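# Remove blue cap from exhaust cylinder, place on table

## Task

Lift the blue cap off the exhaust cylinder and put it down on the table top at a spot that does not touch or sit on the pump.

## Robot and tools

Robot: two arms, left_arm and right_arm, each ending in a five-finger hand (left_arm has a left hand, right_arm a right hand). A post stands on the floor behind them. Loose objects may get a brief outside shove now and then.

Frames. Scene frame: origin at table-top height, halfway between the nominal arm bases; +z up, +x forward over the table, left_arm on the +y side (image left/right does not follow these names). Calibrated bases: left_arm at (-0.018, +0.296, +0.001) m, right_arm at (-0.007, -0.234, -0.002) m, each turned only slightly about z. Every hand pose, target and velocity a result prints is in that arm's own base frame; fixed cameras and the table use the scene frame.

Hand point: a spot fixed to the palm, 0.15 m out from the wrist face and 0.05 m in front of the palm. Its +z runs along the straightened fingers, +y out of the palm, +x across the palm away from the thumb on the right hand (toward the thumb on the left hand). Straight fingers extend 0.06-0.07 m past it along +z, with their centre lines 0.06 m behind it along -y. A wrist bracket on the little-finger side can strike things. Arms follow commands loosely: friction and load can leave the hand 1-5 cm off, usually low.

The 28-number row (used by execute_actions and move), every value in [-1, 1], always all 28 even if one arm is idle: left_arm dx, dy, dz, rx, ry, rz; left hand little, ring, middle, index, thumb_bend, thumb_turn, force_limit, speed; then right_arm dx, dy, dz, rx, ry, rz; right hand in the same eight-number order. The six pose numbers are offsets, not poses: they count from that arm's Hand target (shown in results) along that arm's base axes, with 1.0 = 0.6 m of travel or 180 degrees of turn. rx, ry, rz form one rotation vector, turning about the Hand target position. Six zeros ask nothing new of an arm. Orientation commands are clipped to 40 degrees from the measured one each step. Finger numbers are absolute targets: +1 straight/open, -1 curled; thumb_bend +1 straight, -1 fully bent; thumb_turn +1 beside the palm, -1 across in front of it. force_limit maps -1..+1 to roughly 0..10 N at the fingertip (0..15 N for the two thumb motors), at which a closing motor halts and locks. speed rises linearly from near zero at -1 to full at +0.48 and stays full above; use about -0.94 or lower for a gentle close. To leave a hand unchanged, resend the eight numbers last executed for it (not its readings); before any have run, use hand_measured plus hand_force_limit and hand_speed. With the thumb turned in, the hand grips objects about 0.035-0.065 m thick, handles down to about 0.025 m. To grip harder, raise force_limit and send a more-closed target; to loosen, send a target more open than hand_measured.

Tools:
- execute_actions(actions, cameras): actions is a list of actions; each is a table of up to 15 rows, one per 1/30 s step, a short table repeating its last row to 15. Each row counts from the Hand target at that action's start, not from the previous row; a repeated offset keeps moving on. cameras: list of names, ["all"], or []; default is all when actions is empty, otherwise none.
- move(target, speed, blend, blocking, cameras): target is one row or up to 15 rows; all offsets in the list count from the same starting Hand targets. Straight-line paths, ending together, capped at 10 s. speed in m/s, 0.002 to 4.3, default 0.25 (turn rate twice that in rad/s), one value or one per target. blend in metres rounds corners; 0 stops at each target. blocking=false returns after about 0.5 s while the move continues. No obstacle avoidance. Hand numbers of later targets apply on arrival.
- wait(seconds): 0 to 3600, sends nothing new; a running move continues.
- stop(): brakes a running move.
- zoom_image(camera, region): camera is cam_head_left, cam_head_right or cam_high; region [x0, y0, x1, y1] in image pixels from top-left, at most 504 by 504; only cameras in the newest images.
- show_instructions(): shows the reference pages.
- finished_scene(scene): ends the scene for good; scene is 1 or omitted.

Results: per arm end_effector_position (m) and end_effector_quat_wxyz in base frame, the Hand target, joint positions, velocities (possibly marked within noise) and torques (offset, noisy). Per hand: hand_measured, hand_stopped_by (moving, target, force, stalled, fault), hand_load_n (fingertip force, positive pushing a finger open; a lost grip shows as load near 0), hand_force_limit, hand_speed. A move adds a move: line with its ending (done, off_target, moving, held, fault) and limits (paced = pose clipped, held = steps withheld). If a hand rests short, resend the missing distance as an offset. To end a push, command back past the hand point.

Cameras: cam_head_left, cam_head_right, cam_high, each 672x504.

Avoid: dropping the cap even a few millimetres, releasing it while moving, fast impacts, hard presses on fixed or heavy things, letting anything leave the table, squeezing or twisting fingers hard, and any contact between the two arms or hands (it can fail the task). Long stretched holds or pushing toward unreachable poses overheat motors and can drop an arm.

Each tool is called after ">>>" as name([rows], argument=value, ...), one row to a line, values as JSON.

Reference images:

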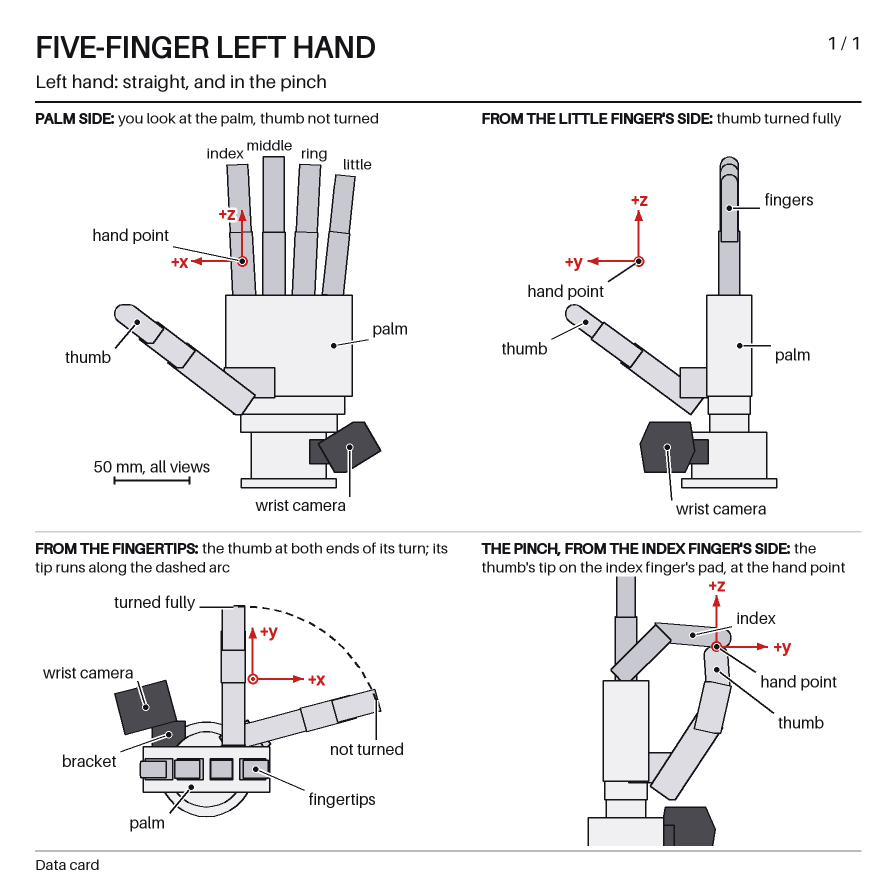

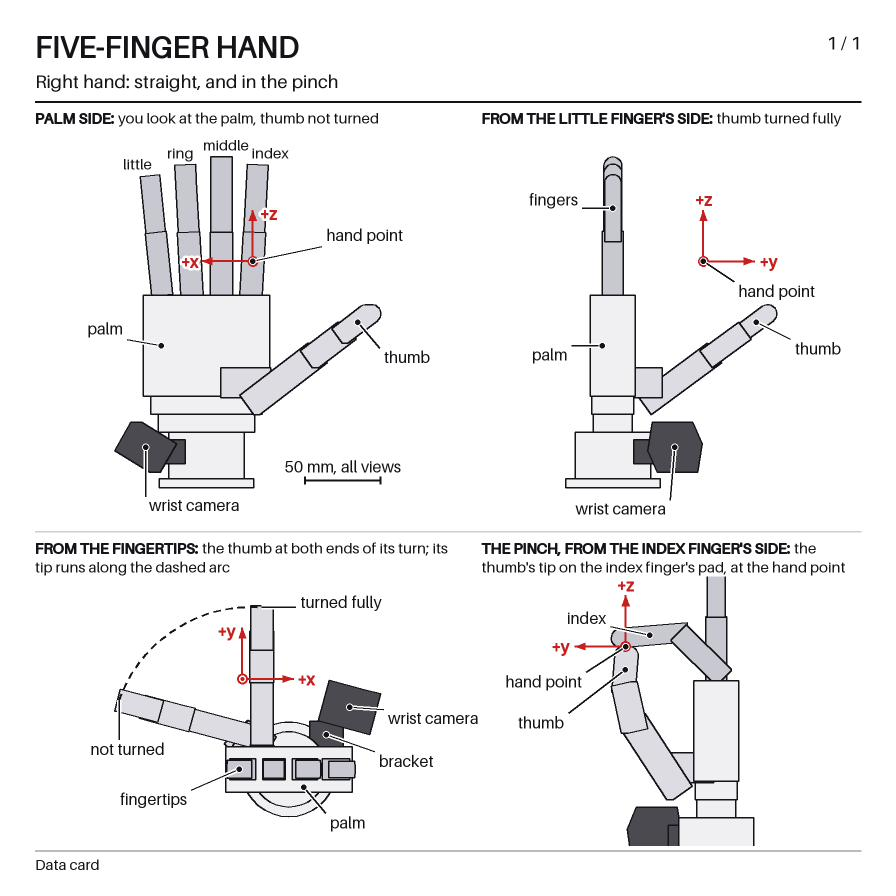

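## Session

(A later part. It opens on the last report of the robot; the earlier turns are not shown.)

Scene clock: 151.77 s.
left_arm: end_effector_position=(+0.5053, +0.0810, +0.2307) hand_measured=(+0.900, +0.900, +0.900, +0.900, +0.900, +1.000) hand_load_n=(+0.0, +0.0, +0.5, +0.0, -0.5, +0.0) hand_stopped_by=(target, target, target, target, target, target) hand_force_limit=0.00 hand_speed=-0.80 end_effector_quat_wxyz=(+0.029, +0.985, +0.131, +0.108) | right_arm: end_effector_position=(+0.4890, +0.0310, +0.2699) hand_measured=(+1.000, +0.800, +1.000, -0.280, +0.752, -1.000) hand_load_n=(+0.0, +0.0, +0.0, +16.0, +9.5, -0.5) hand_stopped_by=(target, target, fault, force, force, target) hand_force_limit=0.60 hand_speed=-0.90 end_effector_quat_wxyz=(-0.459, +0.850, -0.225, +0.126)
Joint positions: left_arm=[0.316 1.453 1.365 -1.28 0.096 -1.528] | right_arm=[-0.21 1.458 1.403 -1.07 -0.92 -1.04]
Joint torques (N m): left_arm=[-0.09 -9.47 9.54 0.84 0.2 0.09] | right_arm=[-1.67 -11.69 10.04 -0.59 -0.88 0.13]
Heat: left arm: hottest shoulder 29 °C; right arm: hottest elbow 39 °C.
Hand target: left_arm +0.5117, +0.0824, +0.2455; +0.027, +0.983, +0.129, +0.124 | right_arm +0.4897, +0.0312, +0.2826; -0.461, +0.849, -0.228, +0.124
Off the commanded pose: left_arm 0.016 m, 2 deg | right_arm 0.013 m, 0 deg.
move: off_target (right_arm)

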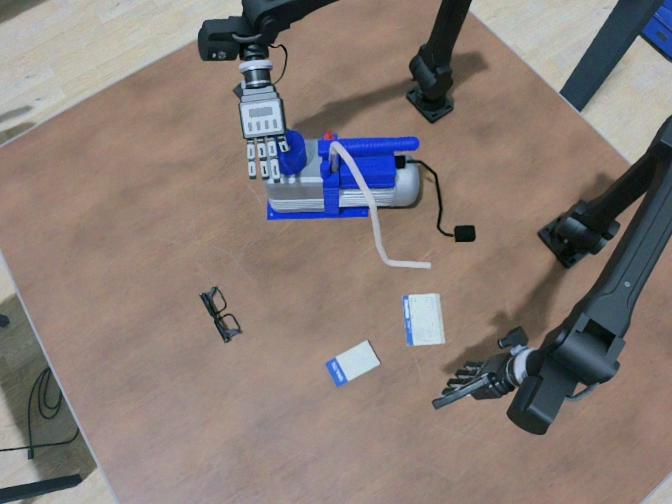

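>>> move([
  [0,0,0,0,0,0,0.9,0.9,0.9,0.9,0.9,1,0,-0.8,0,0,0,0,0,0,1,0.8,0.8,0.2,1,-1,0,-0.2],
  [0,0,0,0,0,0,0.9,0.9,0.9,0.9,0.9,1,0,-0.8,0,0,0.0707,0,0,0,1,0.8,0.8,0.2,1,-1,0,-0.2],
  [0,0,0,0,0,0,0.9,0.9,0.9,0.9,0.9,1,0,-0.8,0.0188,-0.0323,0.0707,0,0,-0.3333,1,0.8,0.8,0.2,1,-1,0,-0.2],
  [0,0,0,0,0,0,0.9,0.9,0.9,0.9,0.9,1,0,-0.8,0.0125,-0.0562,0.0707,0,0,-0.6111,1,0.8,0.8,0.2,1,-1,0,-0.2],
  [0,0,0,0,0,0,0.9,0.9,0.9,0.9,0.9,1,0,-0.8,0.0125,-0.0562,-0.01,0,0,-0.6111,1,0.8,0.8,0.2,1,-1,0,-0.2],
], speed=[0.15,0.15,0.5,0.5,0.1], blend=[0,0.01,0.01,0,0], cameras=["all"])

>>> zoom_image(camera="cam_high", region=[264, 124, 314, 180])

>>> zoom_image(camera="cam_head_right", region=[410, 230, 450, 280])

Scene clock: 156.63 s.
left_arm: end_effector_position=(+0.5053, +0.0810, +0.2307) hand_measured=(+0.900, +0.900, +0.900, +0.900, +0.900, +1.000) hand_load_n=(+0.0, +0.0, +0.0, +0.0, -0.5, +0.0) hand_stopped_by=(target, target, target, target, target, target) hand_force_limit=0.00 hand_speed=-0.80 end_effector_quat_wxyz=(+0.029, +0.985, +0.131, +0.108) | right_arm: end_effector_position=(+0.4923, -0.0069, +0.2759) hand_measured=(+1.000, +0.800, +1.000, +0.200, +1.000, -1.000) hand_load_n=(+0.0, +0.0, +0.0, +0.0, +0.0, +0.0) hand_stopped_by=(target, target, fault, target, target, target) hand_force_limit=0.00 hand_speed=-0.20 end_effector_quat_wxyz=(+0.156, -0.303, +0.826, -0.449)
Joint positions: left_arm=[0.316 1.453 1.365 -1.28 0.096 -1.528] | right_arm=[0.19 1.258 1.209 -0.896 0.827 0.777]
Joint torques (N m): left_arm=[-0.03 -9.47 9.52 0.84 0.21 0.08] | right_arm=[-0.85 -8.82 8.34 1.46 0.26 0.13]
Heat: left arm: hottest shoulder 29 °C; right arm: hottest elbow 38 °C.
Hand target: left_arm +0.5117, +0.0824, +0.2455; +0.027, +0.983, +0.129, +0.124 | right_arm +0.4972, -0.0026, +0.2768; +0.163, -0.300, +0.826, -0.449
Off the commanded pose: left_arm 0.016 m, 2 deg | right_arm 0.007 m, 1 deg.
move: done

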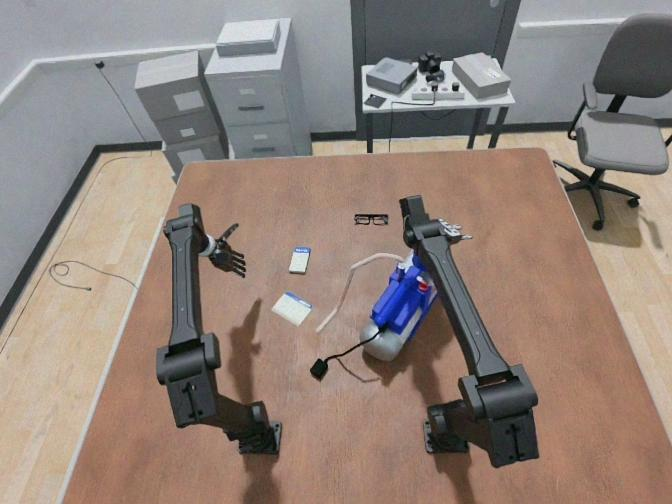

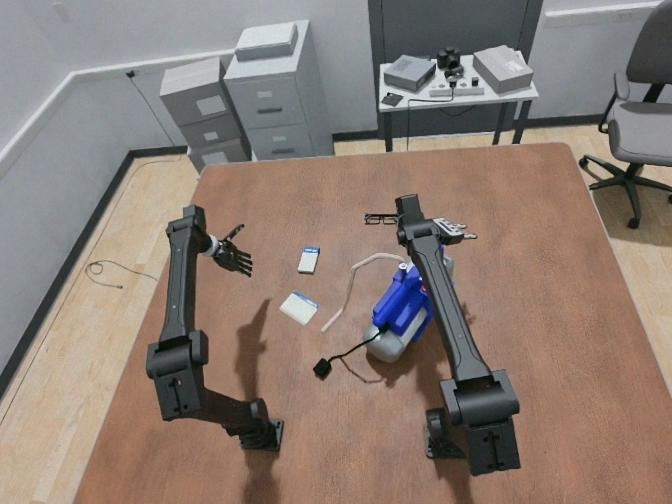

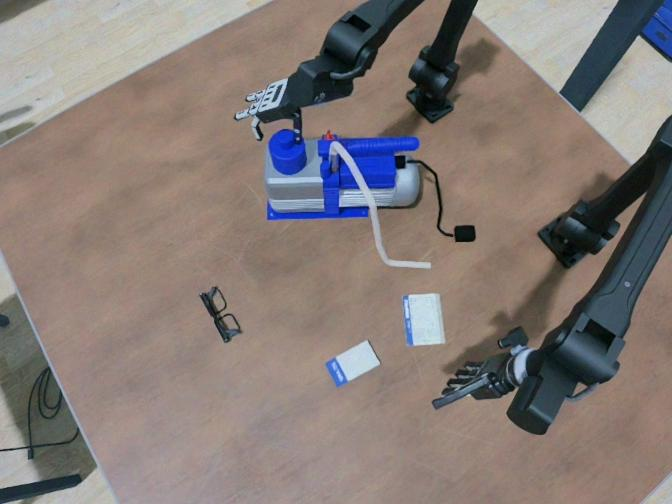

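Scaled by 9.000 from the camera's image (finer frame: 960x720).

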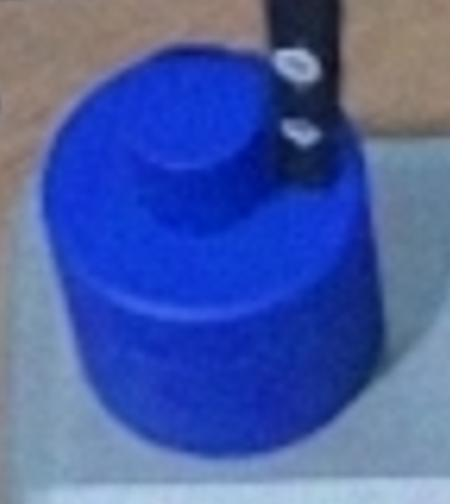

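Scaled by 10.080 from the camera's image (finer frame: 960x720).

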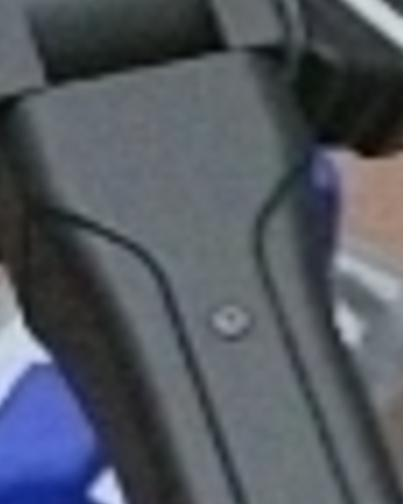

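>>> move([
  [0,0,0,0,0,0,0.9,0.9,0.9,0.9,0.9,1,0,-0.8,0,0,0,0,0,0,1,0.8,0.8,-0.6,0.2,-1,0.6,-0.9],
  [0,0,0,0,0,0,0.9,0.9,0.9,0.9,0.9,1,0,-0.8,0.0058,0.0175,0.01,0,0,0.2222,1,0.8,0.8,-0.6,0.2,-1,0.6,-0.9],
  [0,0,0,0,0,0,0.9,0.9,0.9,0.9,0.9,1,0,-0.8,0.0028,0.0398,0.01,0,0,0.4167,1,0.8,0.8,-0.6,0.2,-1,0.6,-0.9],
  [0,0,0,0,0,0,0.9,0.9,0.9,0.9,0.9,1,0,-0.8,-0.0123,0.0565,0.01,0,0,0.6111,1,0.8,0.8,-0.6,0.2,-1,0.6,-0.9],
  [0,0,0,0,0,0,0.9,0.9,0.9,0.9,0.9,1,0,-0.8,-0.0215,0.0602,0.01,0,0,0.6944,1,0.8,0.8,-0.6,0.2,-1,0.6,-0.9],
], speed=0.4, blend=[0,0.01,0.01,0.01,0], cameras=["cam_high"])

Scene clock: 162.87 s.
left_arm: end_effector_position=(+0.5053, +0.0810, +0.2307) hand_measured=(+0.900, +0.900, +0.900, +0.900, +0.900, +1.000) hand_load_n=(+0.0, +0.0, +0.0, +0.0, +0.0, +0.0) hand_stopped_by=(target, target, target, target, target, target) hand_force_limit=0.00 hand_speed=-0.80 end_effector_quat_wxyz=(+0.029, +0.985, +0.131, +0.108) | right_arm: end_effector_position=(+0.4825, +0.0337, +0.2704) hand_measured=(+1.000, +0.800, +1.000, -0.280, +0.756, -1.000) hand_load_n=(+0.0, +0.0, +0.0, +16.5, +11.0, +1.5) hand_stopped_by=(target, target, fault, force, force, target) hand_force_limit=0.60 hand_speed=-0.90 end_effector_quat_wxyz=(-0.474, +0.871, -0.114, +0.063)
Joint positions: left_arm=[0.316 1.453 1.365 -1.28 0.096 -1.528] | right_arm=[-0.206 1.599 1.581 -1.465 -0.994 -1.468]
Joint torques (N m): left_arm=[-0.09 -9.47 9.51 0.83 0.21 0.08] | right_arm=[-1.26 -12.98 9.84 -0.9 -0.76 0.12]
Heat: left arm: hottest shoulder 29 °C; right arm: hottest elbow 38 °C.
Hand target: left_arm +0.5117, +0.0824, +0.2455; +0.027, +0.983, +0.129, +0.124 | right_arm +0.4843, +0.0337, +0.2825; -0.473, +0.871, -0.115, +0.063
Off the commanded pose: left_arm 0.016 m, 2 deg | right_arm 0.012 m, 0 deg.
move: off_target (right_arm)

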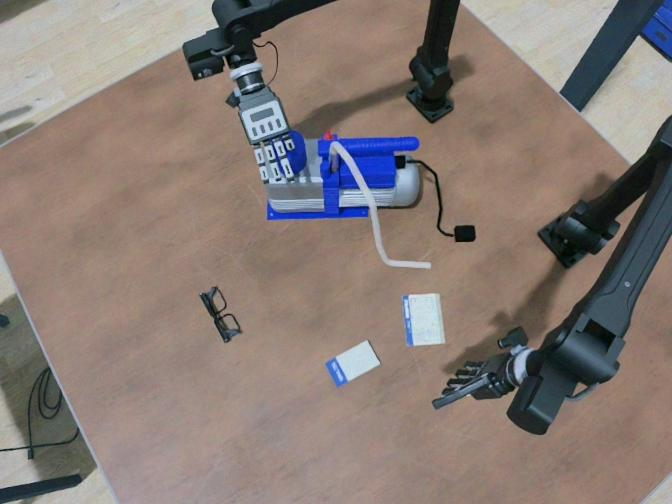

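>>> move([
  [0,0,0,0,0,0,0.9,0.9,0.9,0.9,0.9,1,0,-0.8,0,0,0,0,0,0,1,0.8,0.8,0.2,1,-1,0,-0.2],
  [0,0,0,0,0,0,0.9,0.9,0.9,0.9,0.9,1,0,-0.8,0,0,0.0707,0,0,0,1,0.8,0.8,0.2,1,-1,0,-0.2],
  [0,0,0,0,0,0,0.9,0.9,0.9,0.9,0.9,1,0,-0.8,0.0278,-0.0365,0.0707,0,0,-0.4167,1,0.8,0.8,0.2,1,-1,0,-0.2],
  [0,0,0,0,0,0,0.9,0.9,0.9,0.9,0.9,1,0,-0.8,0.0215,-0.0605,0.0707,0,0,-0.6944,1,0.8,0.8,0.2,1,-1,0,-0.2],
  [0,0,0,0,0,0,0.9,0.9,0.9,0.9,0.9,1,0,-0.8,0.0128,-0.0655,0.0707,0,0,-0.7778,1,0.8,0.8,0.2,1,-1,0,-0.2],
  [0,0,0,0,0,0,0.9,0.9,0.9,0.9,0.9,1,0,-0.8,0.0128,-0.0655,-0.0098,0,0,-0.7778,1,0.8,0.8,0.2,1,-1,0,-0.2],
], speed=[0.15,0.15,0.5,0.5,0.5,0.1], blend=[0,0.01,0.01,0.01,0,0], cameras=["cam_high"])

>>> zoom_image(camera="cam_high", region=[264, 124, 314, 180])

Scene clock: 168.37 s.
left_arm: end_effector_position=(+0.5053, +0.0810, +0.2307) hand_measured=(+0.900, +0.900, +0.900, +0.900, +0.900, +1.000) hand_load_n=(+0.0, +0.0, +0.0, +0.0, +0.0, +0.0) hand_stopped_by=(target, target, target, target, target, target) hand_force_limit=0.00 hand_speed=-0.80 end_effector_quat_wxyz=(+0.029, +0.985, +0.131, +0.108) | right_arm: end_effector_position=(+0.4873, -0.0103, +0.2759) hand_measured=(+1.000, +0.800, +1.000, +0.200, +1.000, -1.000) hand_load_n=(+0.0, +0.5, +0.0, +0.0, +0.0, +0.0) hand_stopped_by=(target, target, fault, target, target, target) hand_force_limit=0.00 hand_speed=-0.20 end_effector_quat_wxyz=(+0.095, -0.192, +0.858, -0.466)
Joint positions: left_arm=[0.316 1.453 1.365 -1.28 0.096 -1.528] | right_arm=[0.232 1.378 1.349 -1.26 0.965 1.214]
Joint torques (N m): left_arm=[-0.09 -9.41 9.55 0.83 0.2 0.08] | right_arm=[-0.79 -10.05 7.86 0.91 0.4 0.12]
Heat: left arm: hottest shoulder 29 °C; right arm: hottest elbow 38 °C.
Hand target: left_arm +0.5117, +0.0824, +0.2455; +0.027, +0.983, +0.129, +0.124 | right_arm +0.4920, -0.0057, +0.2767; +0.103, -0.190, +0.858, -0.466
Off the commanded pose: left_arm 0.016 m, 2 deg | right_arm 0.007 m, 1 deg.
move: done

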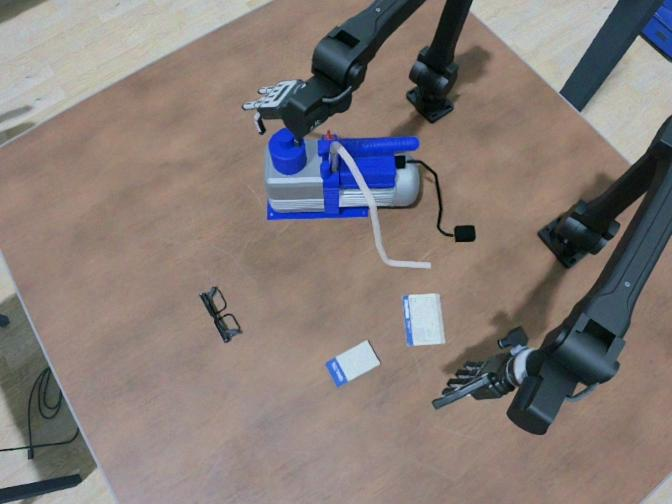

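Scaled by 9.000 from the camera's image (finer frame: 960x720).

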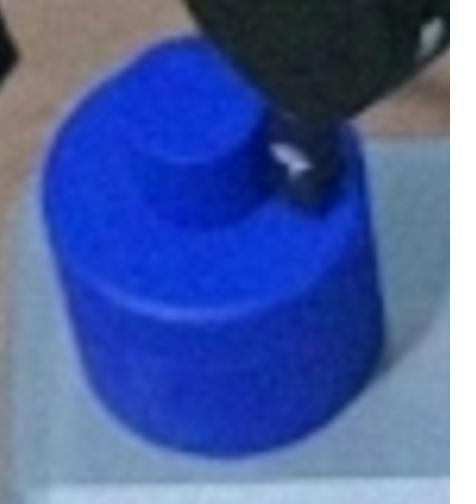

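>>> move([
  [0,0,0,0,0,0,0.9,0.9,0.9,0.9,0.9,1,0,-0.8,0,0,0,0,0,0,1,0.8,0.8,-0.6,0.2,-1,0.6,-0.9],
  [0,0,0,0,0,0,0.9,0.9,0.9,0.9,0.9,1,0,-0.8,0.0145,0.0227,0.03,0,0,0.3056,1,0.8,0.8,-0.6,0.2,-1,0.6,-0.9],
  [0,0,0,0,0,0,0.9,0.9,0.9,0.9,0.9,1,0,-0.8,0.0115,0.045,0.03,0,0,0.5,1,0.8,0.8,-0.6,0.2,-1,0.6,-0.9],
  [0,0,0,0,0,0,0.9,0.9,0.9,0.9,0.9,1,0,-0.8,-0.0037,0.0617,0.03,0,0,0.6944,1,0.8,0.8,-0.6,0.2,-1,0.6,-0.9],
  [0,0,0,0,0,0,0.9,0.9,0.9,0.9,0.9,1,0,-0.8,-0.0128,0.0653,0.03,0,0,0.7778,1,0.8,0.8,-0.6,0.2,-1,0.6,-0.9],
], speed=0.4, blend=[0,0.01,0.01,0.01,0])

>>> move([
  [0,0,0,0,0,0,0.9,0.9,0.9,0.9,0.9,1,0,-0.8,0,0,-0.02,0,0,0,1,0.8,0.8,-0.6,0.2,-1,0.6,-0.9],
  [0,0,0,0,0,0,0.9,0.9,0.9,0.9,0.9,1,0,-0.8,0,0,-0.02,0,0,0,1,0.8,0.8,0.2,1,-1,0,-0.2],
  [0,0,0,0,0,0,0.9,0.9,0.9,0.9,0.9,1,0,-0.8,0,0,0.0507,0,0,0,1,0.8,0.8,0.2,1,-1,0,-0.2],
  [0,0,0,0,0,0,0.9,0.9,0.9,0.9,0.9,1,0,-0.8,0.0278,-0.0365,0.0507,0,0,-0.4167,1,0.8,0.8,0.2,1,-1,0,-0.2],
  [0,0,0,0,0,0,0.9,0.9,0.9,0.9,0.9,1,0,-0.8,0.0215,-0.0605,0.0507,0,0,-0.6944,1,0.8,0.8,0.2,1,-1,0,-0.2],
  [0,0,0,0,0,0,0.9,0.9,0.9,0.9,0.9,1,0,-0.8,0.0215,-0.0605,-0.0298,0,0,-0.6944,1,0.8,0.8,0.2,1,-1,0,-0.2],
], speed=[0.15,0.15,0.15,0.5,0.5,0.1], blend=[0,0,0.01,0.01,0,0], cameras=["cam_high"])

>>> zoom_image(camera="cam_high", region=[264, 124, 314, 180])

Scene clock: 174.90 s.
left_arm: end_effector_position=(+0.5053, +0.0810, +0.2307) hand_measured=(+0.900, +0.900, +0.900, +0.900, +0.900, +1.000) hand_load_n=(+0.0, +0.0, +0.0, +0.0, +0.0, +0.0) hand_stopped_by=(target, target, target, target, target, target) hand_force_limit=0.00 hand_speed=-0.80 end_effector_quat_wxyz=(+0.029, +0.985, +0.131, +0.108) | right_arm: end_effector_position=(+0.4826, +0.0336, +0.2715) hand_measured=(+1.000, +0.800, +1.000, -0.272, +0.752, -1.000) hand_load_n=(+0.0, +0.0, +0.0, +13.5, +9.5, -0.5) hand_stopped_by=(target, target, fault, force, force, target) hand_force_limit=0.60 hand_speed=-0.90 end_effector_quat_wxyz=(-0.473, +0.872, -0.114, +0.055)
Joint positions: left_arm=[0.316 1.453 1.365 -1.28 0.096 -1.528] | right_arm=[-0.204 1.612 1.6 -1.494 -0.99 -1.479]
Joint torques (N m): left_arm=[-0.09 -9.41 9.52 0.84 0.21 0.08] | right_arm=[-1.55 -13.98 10.73 -1.1 -0.89 0.28]
Heat: left arm: hottest shoulder 29 °C; right arm: hottest elbow 37 °C.
Hand target: left_arm +0.5117, +0.0824, +0.2455; +0.027, +0.983, +0.129, +0.124 | right_arm +0.4844, +0.0335, +0.2947; -0.473, +0.871, -0.115, +0.063
Off the commanded pose: left_arm 0.016 m, 2 deg | right_arm 0.023 m, 1 deg.
move: off_target (right_arm)

Scene clock: 180.20 s.
left_arm: end_effector_position=(+0.5053, +0.0810, +0.2307) hand_measured=(+0.900, +0.900, +0.900, +0.900, +0.900, +1.000) hand_load_n=(+0.0, +0.0, +0.0, +0.0, +0.0, +0.5) hand_stopped_by=(target, target, target, target, target, target) hand_force_limit=0.00 hand_speed=-0.80 end_effector_quat_wxyz=(+0.029, +0.985, +0.131, +0.108) | right_arm: end_effector_position=(+0.4923, -0.0071, +0.2758) hand_measured=(+1.000, +0.800, +1.000, +0.200, +1.000, -1.000) hand_load_n=(+0.0, +0.0, +0.0, +0.0, +0.0, +0.0) hand_stopped_by=(target, target, fault, target, target, target) hand_force_limit=0.00 hand_speed=-0.20 end_effector_quat_wxyz=(+0.155, -0.303, +0.826, -0.449)
Joint positions: left_arm=[0.316 1.453 1.365 -1.28 0.096 -1.528] | right_arm=[0.19 1.258 1.209 -0.896 0.826 0.776]
Joint torques (N m): left_arm=[-0.15 -9.41 9.54 0.83 0.21 0.08] | right_arm=[-0.85 -8.47 8.24 1.36 0.27 0.13]
Heat: left arm: hottest shoulder 30 °C; right arm: hottest elbow 37 °C.
Hand target: left_arm +0.5117, +0.0824, +0.2455; +0.027, +0.983, +0.129, +0.124 | right_arm +0.4973, -0.0028, +0.2769; +0.163, -0.300, +0.826, -0.449
Off the commanded pose: left_arm 0.016 m, 2 deg | right_arm 0.007 m, 1 deg.
move: done; target 2's new numbers were sent with right_arm's hand 0.011 m and 1 deg from that target

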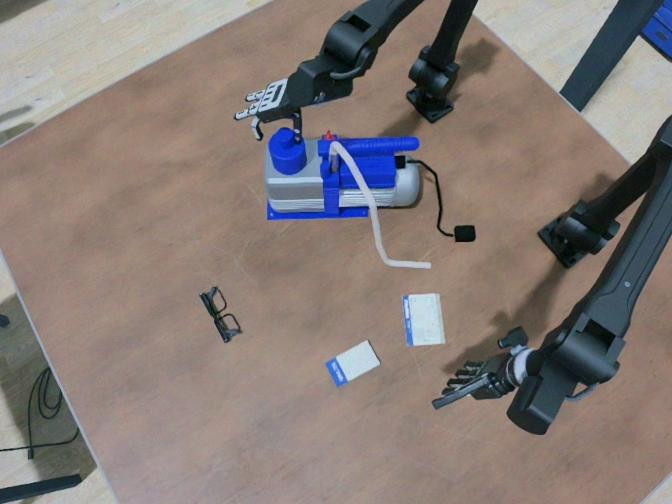

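Scaled by 9.000 from the camera's image (finer frame: 960x720).

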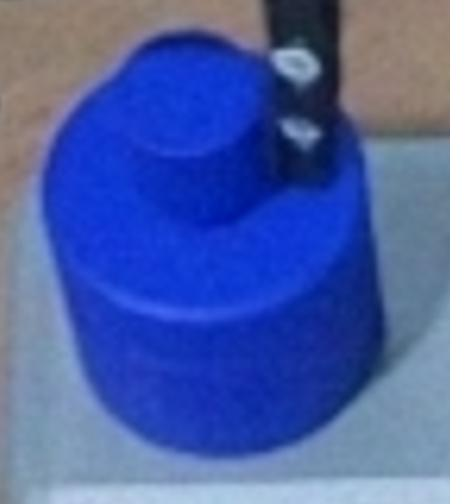

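>>> move([
  [0,0,0,0,0,0,0.9,0.9,0.9,0.9,0.9,1,0,-0.8,0,0,0.015,0,0,0,1,0.8,0.8,0.2,1,-1,0,-0.2],
  [0,0,0,0,0,0,0.9,0.9,0.9,0.9,0.9,1,0,-0.8,0,0,0.015,0,0,0,1,0.8,0.8,-0.6,0.2,-1,0.6,-0.9],
  [0,0,0,0,0,0,0.9,0.9,0.9,0.9,0.9,1,0,-0.8,0.0058,0.0175,0.035,0,0,0.2222,1,0.8,0.8,-0.6,0.2,-1,0.6,-0.9],
  [0,0,0,0,0,0,0.9,0.9,0.9,0.9,0.9,1,0,-0.8,0.0028,0.0398,0.035,0,0,0.4167,1,0.8,0.8,-0.6,0.2,-1,0.6,-0.9],
  [0,0,0,0,0,0,0.9,0.9,0.9,0.9,0.9,1,0,-0.8,-0.0123,0.0565,0.035,0,0,0.6111,1,0.8,0.8,-0.6,0.2,-1,0.6,-0.9],
  [0,0,0,0,0,0,0.9,0.9,0.9,0.9,0.9,1,0,-0.8,-0.0215,0.0602,0.035,0,0,0.6944,1,0.8,0.8,-0.6,0.2,-1,0.6,-0.9],
], speed=0.4, blend=[0,0,0.01,0.01,0.01,0], cameras=["cam_high"])

>>> zoom_image(camera="cam_high", region=[220, 60, 360, 220])

Scene clock: 187.00 s.
left_arm: end_effector_position=(+0.5053, +0.0810, +0.2307) hand_measured=(+0.900, +0.900, +0.900, +0.900, +0.900, +1.000) hand_load_n=(+0.0, +0.0, +0.0, +0.0, +0.0, +0.0) hand_stopped_by=(target, target, target, target, target, target) hand_force_limit=0.00 hand_speed=-0.80 end_effector_quat_wxyz=(+0.029, +0.985, +0.131, +0.108) | right_arm: end_effector_position=(+0.4733, +0.0318, +0.2856) hand_measured=(+1.000, +0.800, +1.000, -0.280, +0.748, -1.000) hand_load_n=(+0.0, +0.0, +0.0, +9.0, +11.0, -2.0) hand_stopped_by=(target, target, fault, force, force, target) hand_force_limit=0.60 hand_speed=-0.90 end_effector_quat_wxyz=(-0.474, +0.869, -0.130, +0.050)
Joint positions: left_arm=[0.316 1.453 1.365 -1.28 0.096 -1.528] | right_arm=[-0.214 1.592 1.61 -1.529 -0.993 -1.455]
Joint torques (N m): left_arm=[-0.09 -9.41 9.52 0.84 0.21 0.08] | right_arm=[-0.85 -12.16 10.81 -0.09 -0.79 -0.02]
Heat: left arm: hottest shoulder 30 °C; right arm: hottest elbow 37 °C.
Hand target: left_arm +0.5117, +0.0824, +0.2455; +0.027, +0.983, +0.129, +0.124 | right_arm +0.4843, +0.0333, +0.2979; -0.473, +0.871, -0.115, +0.063
Off the commanded pose: left_arm 0.016 m, 2 deg | right_arm 0.017 m, 2 deg.
move: off_target (right_arm); target 2's new numbers were sent with right_arm's hand 0.013 m and 1 deg from that target

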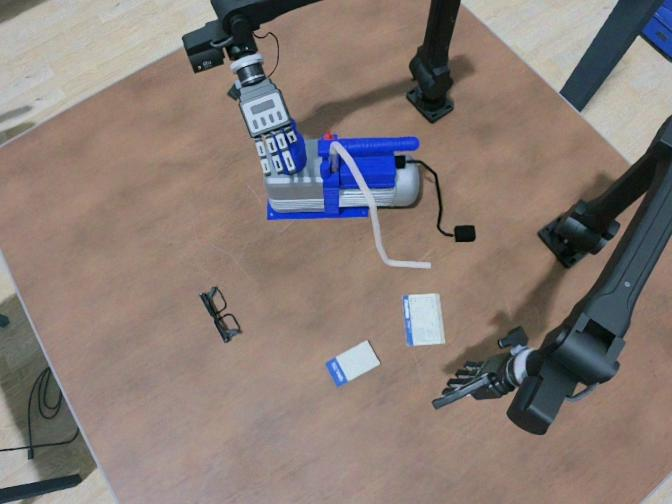

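Scaled by 3.150 from the camera's image (finer frame: 960x720).

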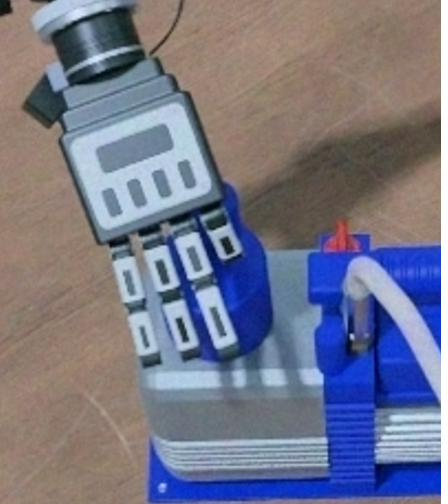

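>>> move(target=[0,0,0,0,0,0,0.9,0.9,0.9,0.9,0.9,1,0,-0.8,0,0,0.12,0,0,0,1,0.8,0.8,-0.6,0.2,-1,0.6,-0.9], speed=0.1, cameras=["cam_high","cam_head_left"])

>>> zoom_image(camera="cam_high", region=[220, 60, 360, 220])

>>> zoom_image(camera="cam_head_left", region=[360, 180, 500, 320])

Scene clock: 188.40 s.
left_arm: end_effector_position=(+0.5053, +0.0810, +0.2307) hand_measured=(+0.900, +0.900, +0.900, +0.900, +0.900, +1.000) hand_load_n=(+0.0, +0.5, +0.0, +0.0, +0.0, +0.0) hand_stopped_by=(target, target, target, target, target, target) hand_force_limit=0.00 hand_speed=-0.80 end_effector_quat_wxyz=(+0.029, +0.985, +0.131, +0.108) | right_arm: end_effector_position=(+0.4781, +0.0310, +0.3569) hand_measured=(+1.000, +0.800, +1.000, -0.280, +0.748, -1.000) hand_load_n=(+0.0, +0.0, +0.0, +9.0, +11.0, -2.5) hand_stopped_by=(target, target, fault, force, force, target) hand_force_limit=0.60 hand_speed=-0.90 end_effector_quat_wxyz=(-0.473, +0.869, -0.127, +0.066)
Joint positions: left_arm=[0.316 1.453 1.365 -1.28 0.096 -1.528] | right_arm=[-0.214 1.601 1.81 -1.673 -0.992 -1.437]
Joint torques (N m): left_arm=[-0.15 -9.47 9.54 0.83 0.2 0.09] | right_arm=[-0.85 -12.51 10.48 -0.05 -0.76 0.17]
Heat: left arm: hottest shoulder 30 °C; right arm: hottest elbow 37 °C.
Hand target: left_arm +0.5117, +0.0824, +0.2455; +0.027, +0.983, +0.129, +0.124 | right_arm +0.4843, +0.0333, +0.3699; -0.473, +0.871, -0.115, +0.063
Off the commanded pose: left_arm 0.016 m, 2 deg | right_arm 0.015 m, 1 deg.
joint sent to its limit (right arm) — joint 4 (wrist pitch), lower limit. The joint targets still meet the commanded pose.
move: off_target (right_arm)
Images, in order (width x height): cam_head_left 672x504, cam_high 672x504.

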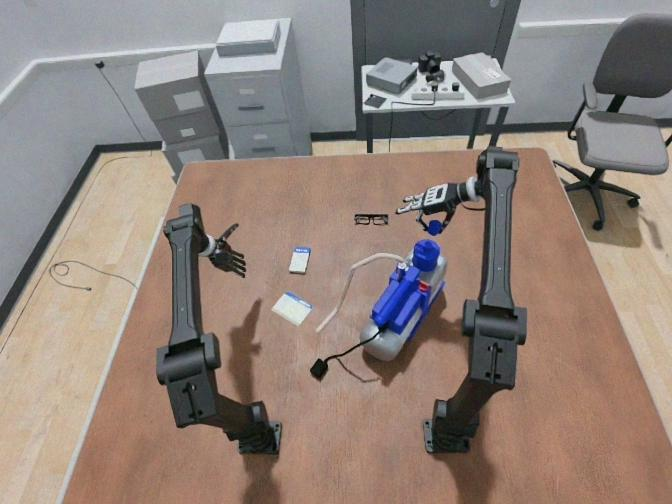

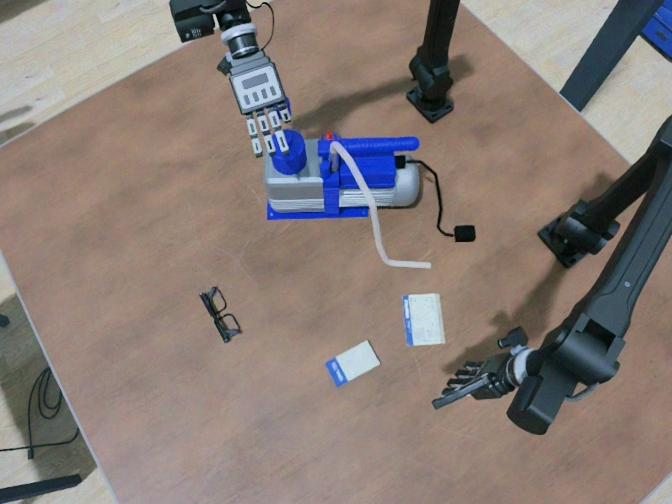

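Scaled by 3.150 from the camera's image (finer frame: 960x720).

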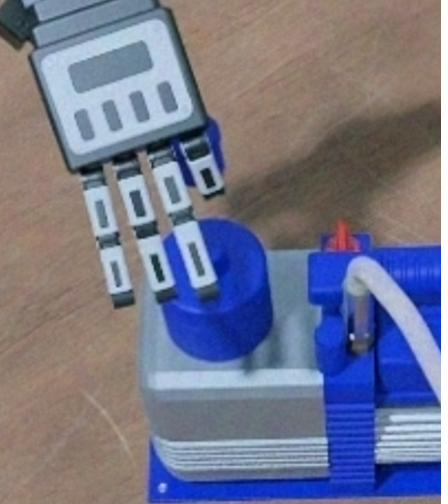

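Scaled by 3.600 from the camera's image (finer frame: 960x720).

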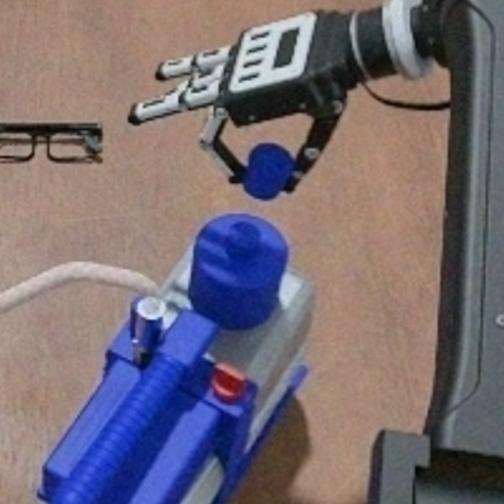

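>>> move([
  [0,0,0,0,0,0,0.9,0.9,0.9,0.9,0.9,1,0,-0.8,0.0762,-0.3722,0.0168,0,0,-0.4167,1,0.8,0.8,-0.6,0.2,-1,0.6,-0.9],
  [0,0,0,0,0,0,0.9,0.9,0.9,0.9,0.9,1,0,-0.8,0.0762,-0.3722,-0.4498,0,0,-0.4167,1,0.8,0.8,-0.6,0.2,-1,0.6,-0.9],
], speed=[0.3,0.15], blend=[0.03,0], cameras=["cam_high","cam_head_left"])

>>> zoom_image(camera="cam_high", region=[140, 20, 280, 160])

>>> zoom_image(camera="cam_head_left", region=[430, 180, 570, 320])

Scene clock: 193.47 s.
left_arm: end_effector_position=(+0.5053, +0.0810, +0.2307) hand_measured=(+0.900, +0.900, +0.900, +0.900, +0.900, +1.000) hand_load_n=(+0.0, +0.0, +0.0, +0.0, +0.0, +0.0) hand_stopped_by=(target, target, target, target, target, target) hand_force_limit=0.00 hand_speed=-0.80 end_effector_quat_wxyz=(+0.029, +0.985, +0.131, +0.108) | right_arm: end_effector_position=(+0.5252, -0.1845, +0.0937) hand_measured=(+1.000, +0.800, +1.000, -0.280, +0.748, -1.000) hand_load_n=(+0.0, +0.0, +0.0, +9.0, +11.0, -2.5) hand_stopped_by=(target, target, fault, force, force, target) hand_force_limit=0.60 hand_speed=-0.90 end_effector_quat_wxyz=(-0.334, +0.628, -0.622, +0.328)
Joint positions: left_arm=[0.316 1.453 1.365 -1.28 0.096 -1.528] | right_arm=[-0.498 1.541 0.949 -0.069 -0.416 -0.301]
Joint torques (N m): left_arm=[-0.09 -9.41 9.54 0.83 0.21 0.09] | right_arm=[-1.73 -12.22 7.56 1.87 -0.34 0.17]
Heat: left arm: hottest shoulder 30 °C; right arm: hottest elbow 37 °C.
Hand target: left_arm +0.5117, +0.0824, +0.2455; +0.027, +0.983, +0.129, +0.124 | right_arm +0.5299, -0.1900, +0.0999; -0.337, +0.621, -0.622, +0.338
Off the commanded pose: left_arm 0.016 m, 2 deg | right_arm 0.010 m, 1 deg.
move: done
Images, in order (width x height): cam_head_left 672x504, cam_high 672x504.

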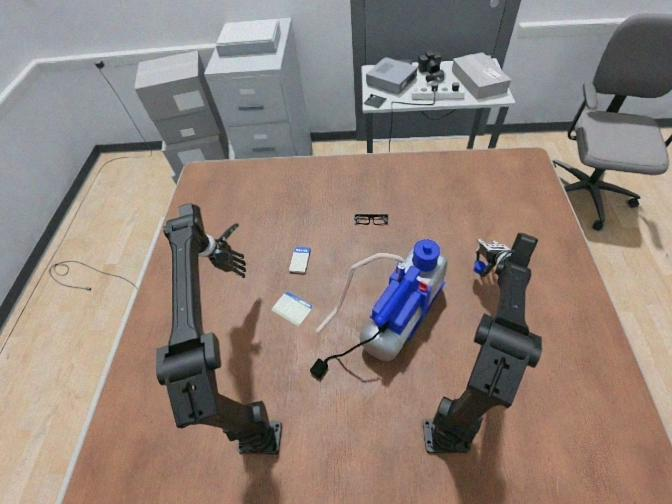

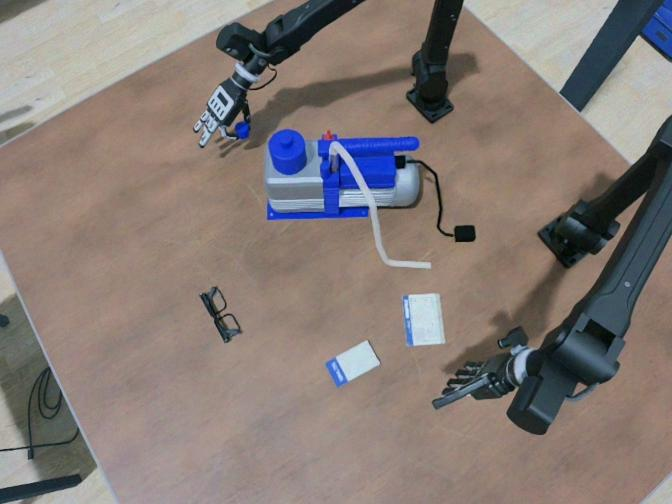

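Scaled by 3.600 from the camera's image (finer frame: 960x720).

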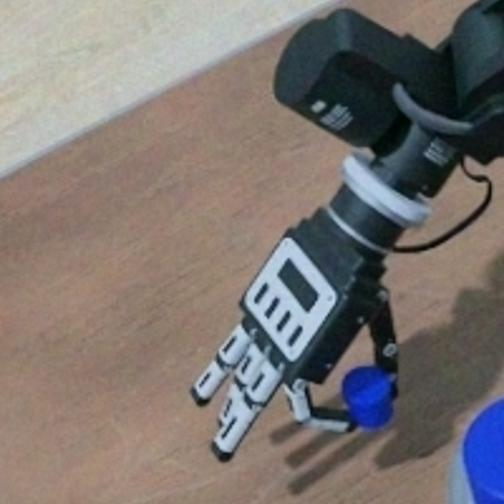

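Scaled by 3.600 from the camera's image (finer frame: 960x720).

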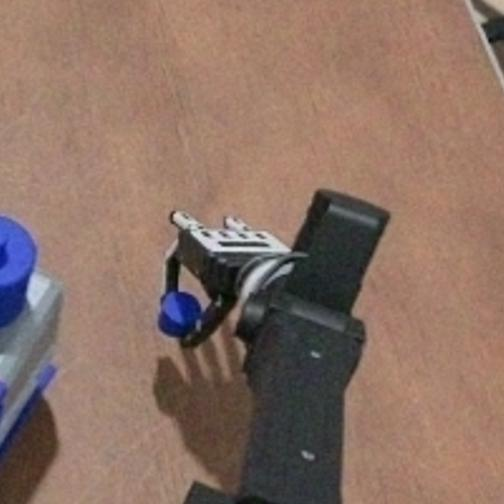

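>>> move(target=[0,0,0,0,0,0,0.9,0.9,0.9,0.9,0.9,1,0,-0.8,0,0,-0.075,0,0,0,1,0.8,0.8,-0.6,0.2,-1,0.6,-0.9], speed=0.08, cameras=["cam_high","cam_head_left"])

>>> zoom_image(camera="cam_high", region=[180, 80, 280, 180])

>>> zoom_image(camera="cam_head_left", region=[440, 220, 540, 320])

Scene clock: 194.73 s.
left_arm: end_effector_position=(+0.5053, +0.0810, +0.2307) hand_measured=(+0.900, +0.900, +0.900, +0.900, +0.900, +1.000) hand_load_n=(+0.0, +0.0, +0.0, +0.0, +0.0, +0.0) hand_stopped_by=(target, target, target, target, target, target) hand_force_limit=0.00 hand_speed=-0.80 end_effector_quat_wxyz=(+0.029, +0.985, +0.131, +0.108) | right_arm: end_effector_position=(+0.5262, -0.1850, +0.0516) hand_measured=(+1.000, +0.800, +1.000, -0.280, +0.748, -1.000) hand_load_n=(+0.0, +0.0, +0.0, +9.0, +11.0, -2.5) hand_stopped_by=(target, target, fault, force, force, target) hand_force_limit=0.60 hand_speed=-0.90 end_effector_quat_wxyz=(-0.334, +0.627, -0.621, +0.331)
Joint positions: left_arm=[0.316 1.453 1.365 -1.28 0.096 -1.528] | right_arm=[-0.498 1.617 0.902 0.06 -0.416 -0.301]
Joint torques (N m): left_arm=[-0.09 -9.47 9.54 0.81 0.21 0.08] | right_arm=[-1.67 -12.28 6.86 1.87 -0.35 0.18]
Heat: left arm: hottest shoulder 30 °C; right arm: hottest elbow 37 °C.
Hand target: left_arm +0.5117, +0.0824, +0.2455; +0.027, +0.983, +0.129, +0.124 | right_arm +0.5300, -0.1901, +0.0550; -0.337, +0.621, -0.622, +0.338
Off the commanded pose: left_arm 0.016 m, 2 deg | right_arm 0.007 m, 1 deg.
move: done
Images, in order (width x height): cam_head_left 672x504, cam_high 672x504.

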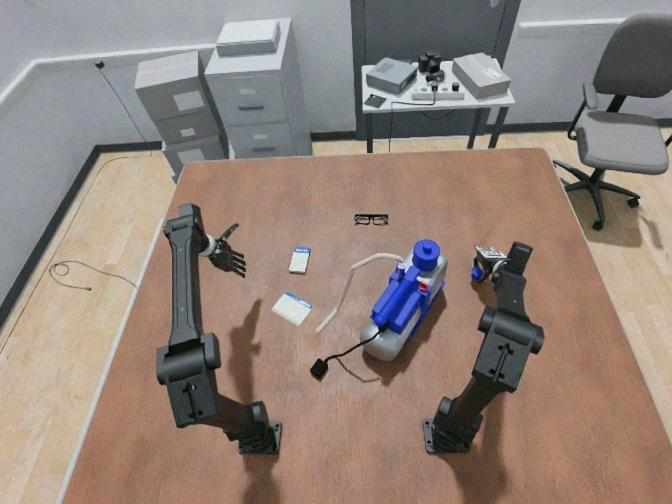

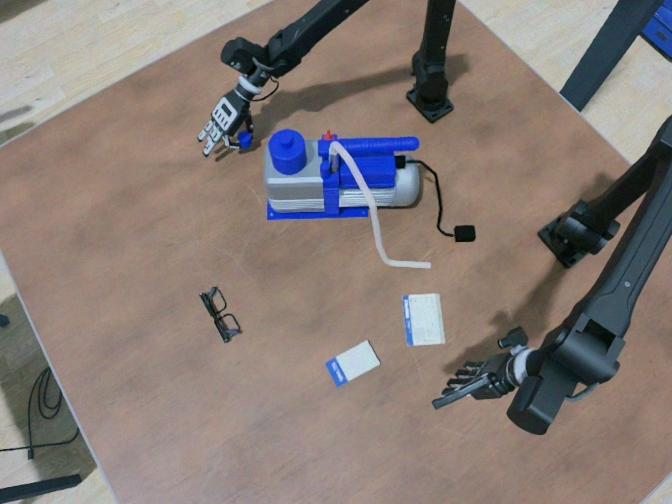

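Scaled by 5.040 from the camera's image (finer frame: 960x720).

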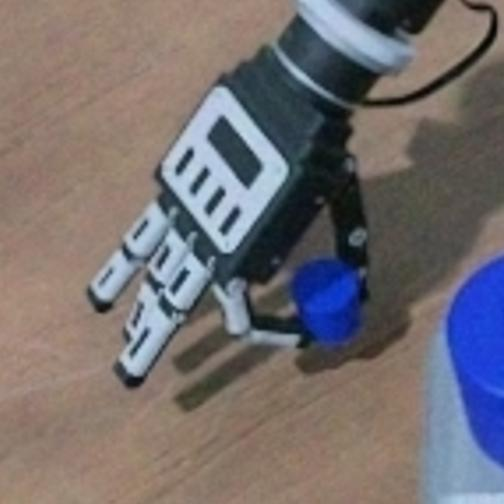

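Scaled by 5.040 from the camera's image (finer frame: 960x720).

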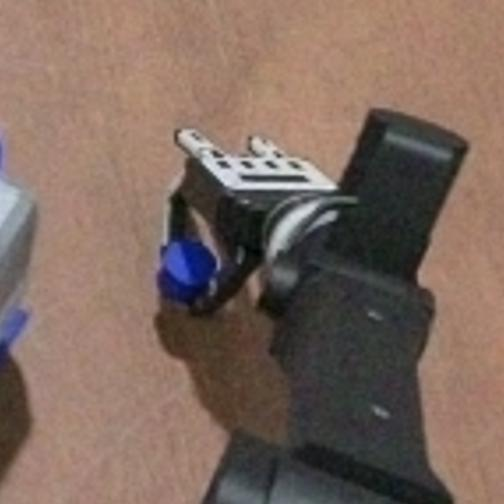

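>>> move(target=[0,0,0,0,0,0,0.9,0.9,0.9,0.9,0.9,1,0,-0.8,0,0,-0.02,0,0,0,1,0.8,0.8,-0.6,0.2,-1,0.6,-0.9], speed=0.04)

>>> move(target=[0,0,0,0,0,0,0.9,0.9,0.9,0.9,0.9,1,0,-0.8,0,0,-0.0133,0,0,0,1,0.8,0.8,-0.6,0.2,-1,0.6,-0.9], speed=0.03, cameras=["cam_high"])

>>> zoom_image(camera="cam_high", region=[180, 80, 280, 180])

Scene clock: 195.67 s.
left_arm: end_effector_position=(+0.5053, +0.0810, +0.2307) hand_measured=(+0.900, +0.900, +0.900, +0.900, +0.900, +1.000) hand_load_n=(+0.0, +0.0, +0.0, +0.0, +0.0, +0.0) hand_stopped_by=(target, target, target, target, target, target) hand_force_limit=0.00 hand_speed=-0.80 end_effector_quat_wxyz=(+0.029, +0.985, +0.131, +0.108) | right_arm: end_effector_position=(+0.5273, -0.1856, +0.0426) hand_measured=(+1.000, +0.800, +1.000, -0.280, +0.748, -1.000) hand_load_n=(+0.0, +0.0, +0.0, +9.0, +11.0, -2.5) hand_stopped_by=(target, target, fault, force, force, target) hand_force_limit=0.60 hand_speed=-0.90 end_effector_quat_wxyz=(-0.335, +0.627, -0.619, +0.333)
Joint positions: left_arm=[0.316 1.453 1.365 -1.28 0.096 -1.528] | right_arm=[-0.498 1.637 0.892 0.095 -0.416 -0.301]
Joint torques (N m): left_arm=[-0.03 -9.41 9.52 0.83 0.21 0.08] | right_arm=[-1.73 -11.99 6.48 1.96 -0.35 0.16]
Heat: left arm: hottest shoulder 30 °C; right arm: hottest elbow 37 °C.
Hand target: left_arm +0.5117, +0.0824, +0.2455; +0.027, +0.983, +0.129, +0.124 | right_arm +0.5300, -0.1901, +0.0431; -0.337, +0.621, -0.622, +0.338
Off the commanded pose: left_arm 0.016 m, 2 deg | right_arm 0.005 m, 1 deg.
move: done

Scene clock: 196.37 s.
left_arm: end_effector_position=(+0.5053, +0.0810, +0.2307) hand_measured=(+0.900, +0.900, +0.900, +0.900, +0.900, +1.000) hand_load_n=(+0.0, +0.0, +0.0, +0.0, +0.0, +0.0) hand_stopped_by=(target, target, target, target, target, target) hand_force_limit=0.00 hand_speed=-0.80 end_effector_quat_wxyz=(+0.029, +0.985, +0.131, +0.108) | right_arm: end_effector_position=(+0.5274, -0.1857, +0.0352) hand_measured=(+1.000, +0.800, +1.000, -0.280, +0.748, -1.000) hand_load_n=(+0.0, +0.0, +0.0, +9.0, +11.0, -2.0) hand_stopped_by=(target, target, fault, force, force, target) hand_force_limit=0.60 hand_speed=-0.90 end_effector_quat_wxyz=(-0.335, +0.627, -0.619, +0.333)
Joint positions: left_arm=[0.316 1.453 1.365 -1.28 0.096 -1.528] | right_arm=[-0.498 1.652 0.886 0.117 -0.416 -0.301]
Joint torques (N m): left_arm=[-0.15 -9.41 9.52 0.84 0.2 0.08] | right_arm=[-1.96 -11.99 6.5 2.03 -0.34 0.16]
Heat: left arm: hottest shoulder 30 °C; right arm: hottest elbow 37 °C.
Hand target: left_arm +0.5117, +0.0824, +0.2455; +0.027, +0.983, +0.129, +0.124 | right_arm +0.5299, -0.1900, +0.0349; -0.337, +0.621, -0.622, +0.338
Off the commanded pose: left_arm 0.016 m, 2 deg | right_arm 0.005 m, 1 deg.
move: done

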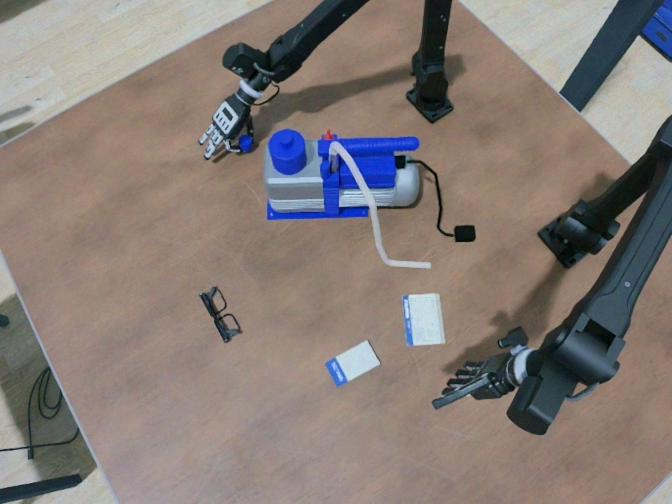

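Scaled by 5.040 from the camera's image (finer frame: 960x720).

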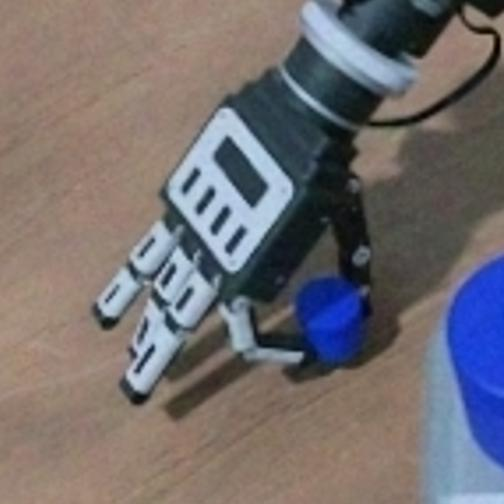

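>>> move(target=[0,0,0,0,0,0,0.9,0.9,0.9,0.9,0.9,1,0,-0.8,0,0,-0.01,0,0,0,1,0.8,0.8,-0.6,0.2,-1,0.6,-0.9], speed=0.03)

>>> move(target=[0,0,0,0,0,0,0.9,0.9,0.9,0.9,0.9,1,0,-0.8,0,0,-0.01,0,0,0,1,0.8,0.8,-0.6,0.2,-1,0.6,-0.9], speed=0.03, cameras=["cam_high"])

>>> zoom_image(camera="cam_high", region=[180, 80, 280, 180])

Scene clock: 197.17 s.
left_arm: end_effector_position=(+0.5053, +0.0810, +0.2307) hand_measured=(+0.900, +0.900, +0.900, +0.900, +0.900, +1.000) hand_load_n=(+0.0, +0.0, +0.0, +0.0, +0.0, +0.0) hand_stopped_by=(target, target, target, target, target, target) hand_force_limit=0.00 hand_speed=-0.80 end_effector_quat_wxyz=(+0.029, +0.985, +0.131, +0.108) | right_arm: end_effector_position=(+0.5278, -0.1859, +0.0301) hand_measured=(+1.000, +0.800, +1.000, -0.280, +0.748, -1.000) hand_load_n=(+0.0, +0.0, +0.0, +9.0, +11.0, -2.5) hand_stopped_by=(target, target, fault, force, force, target) hand_force_limit=0.60 hand_speed=-0.90 end_effector_quat_wxyz=(-0.335, +0.627, -0.619, +0.334)
Joint positions: left_arm=[0.316 1.453 1.365 -1.28 0.096 -1.528] | right_arm=[-0.498 1.663 0.882 0.135 -0.416 -0.301]
Joint torques (N m): left_arm=[-0.09 -9.47 9.54 0.84 0.21 0.08] | right_arm=[-1.79 -11.87 6.31 1.91 -0.35 0.18]
Heat: left arm: hottest shoulder 30 °C; right arm: hottest elbow 37 °C.
Hand target: left_arm +0.5117, +0.0824, +0.2455; +0.027, +0.983, +0.129, +0.124 | right_arm +0.5299, -0.1900, +0.0290; -0.337, +0.621, -0.622, +0.338
Off the commanded pose: left_arm 0.016 m, 2 deg | right_arm 0.005 m, 1 deg.
move: done

Scene clock: 197.77 s.
left_arm: end_effector_position=(+0.5053, +0.0810, +0.2307) hand_measured=(+0.900, +0.900, +0.900, +0.900, +0.900, +1.000) hand_load_n=(+0.0, +0.0, +0.0, +0.0, +0.0, +0.0) hand_stopped_by=(target, target, target, target, target, target) hand_force_limit=0.00 hand_speed=-0.80 end_effector_quat_wxyz=(+0.029, +0.985, +0.131, +0.108) | right_arm: end_effector_position=(+0.5298, -0.1869, +0.0270) hand_measured=(+1.000, +0.800, +1.000, -0.280, +0.748, -1.000) hand_load_n=(+0.0, +0.0, +0.0, +9.0, +10.5, -2.5) hand_stopped_by=(target, target, fault, force, force, target) hand_force_limit=0.60 hand_speed=-0.90 end_effector_quat_wxyz=(-0.337, +0.626, -0.617, +0.337)
Joint positions: left_arm=[0.316 1.453 1.365 -1.28 0.096 -1.528] | right_arm=[-0.498 1.674 0.881 0.154 -0.416 -0.301]
Joint torques (N m): left_arm=[-0.09 -9.47 9.55 0.83 0.21 0.08] | right_arm=[-1.96 -11.81 6.13 1.89 -0.35 0.17]
Heat: left arm: hottest shoulder 30 °C; right arm: hottest elbow 37 °C.
Hand target: left_arm +0.5117, +0.0824, +0.2455; +0.027, +0.983, +0.129, +0.124 | right_arm +0.5299, -0.1900, +0.0231; -0.337, +0.621, -0.622, +0.338
Off the commanded pose: left_arm 0.016 m, 2 deg | right_arm 0.005 m, 1 deg.
move: done

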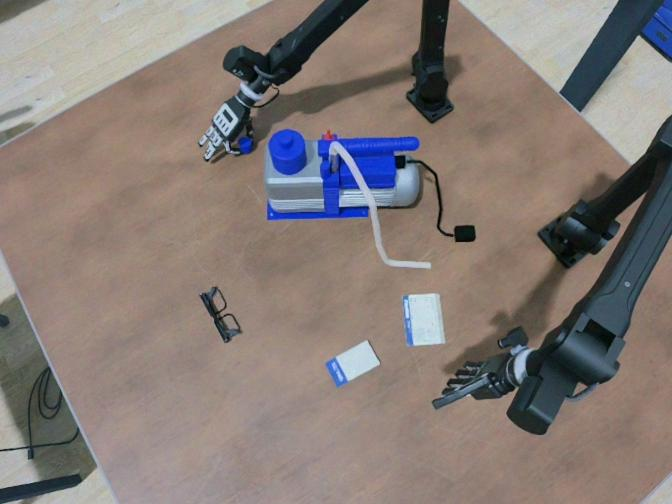

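Scaled by 5.040 from the camera's image (finer frame: 960x720).

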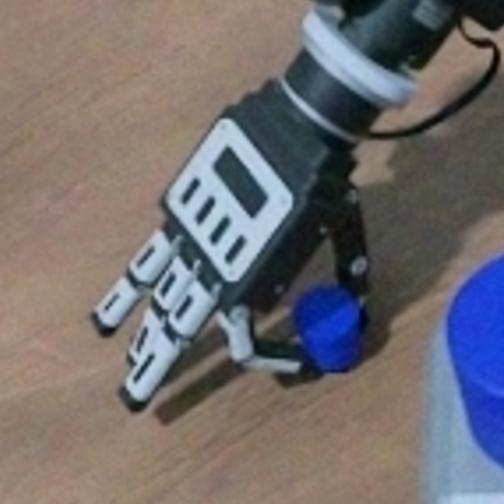

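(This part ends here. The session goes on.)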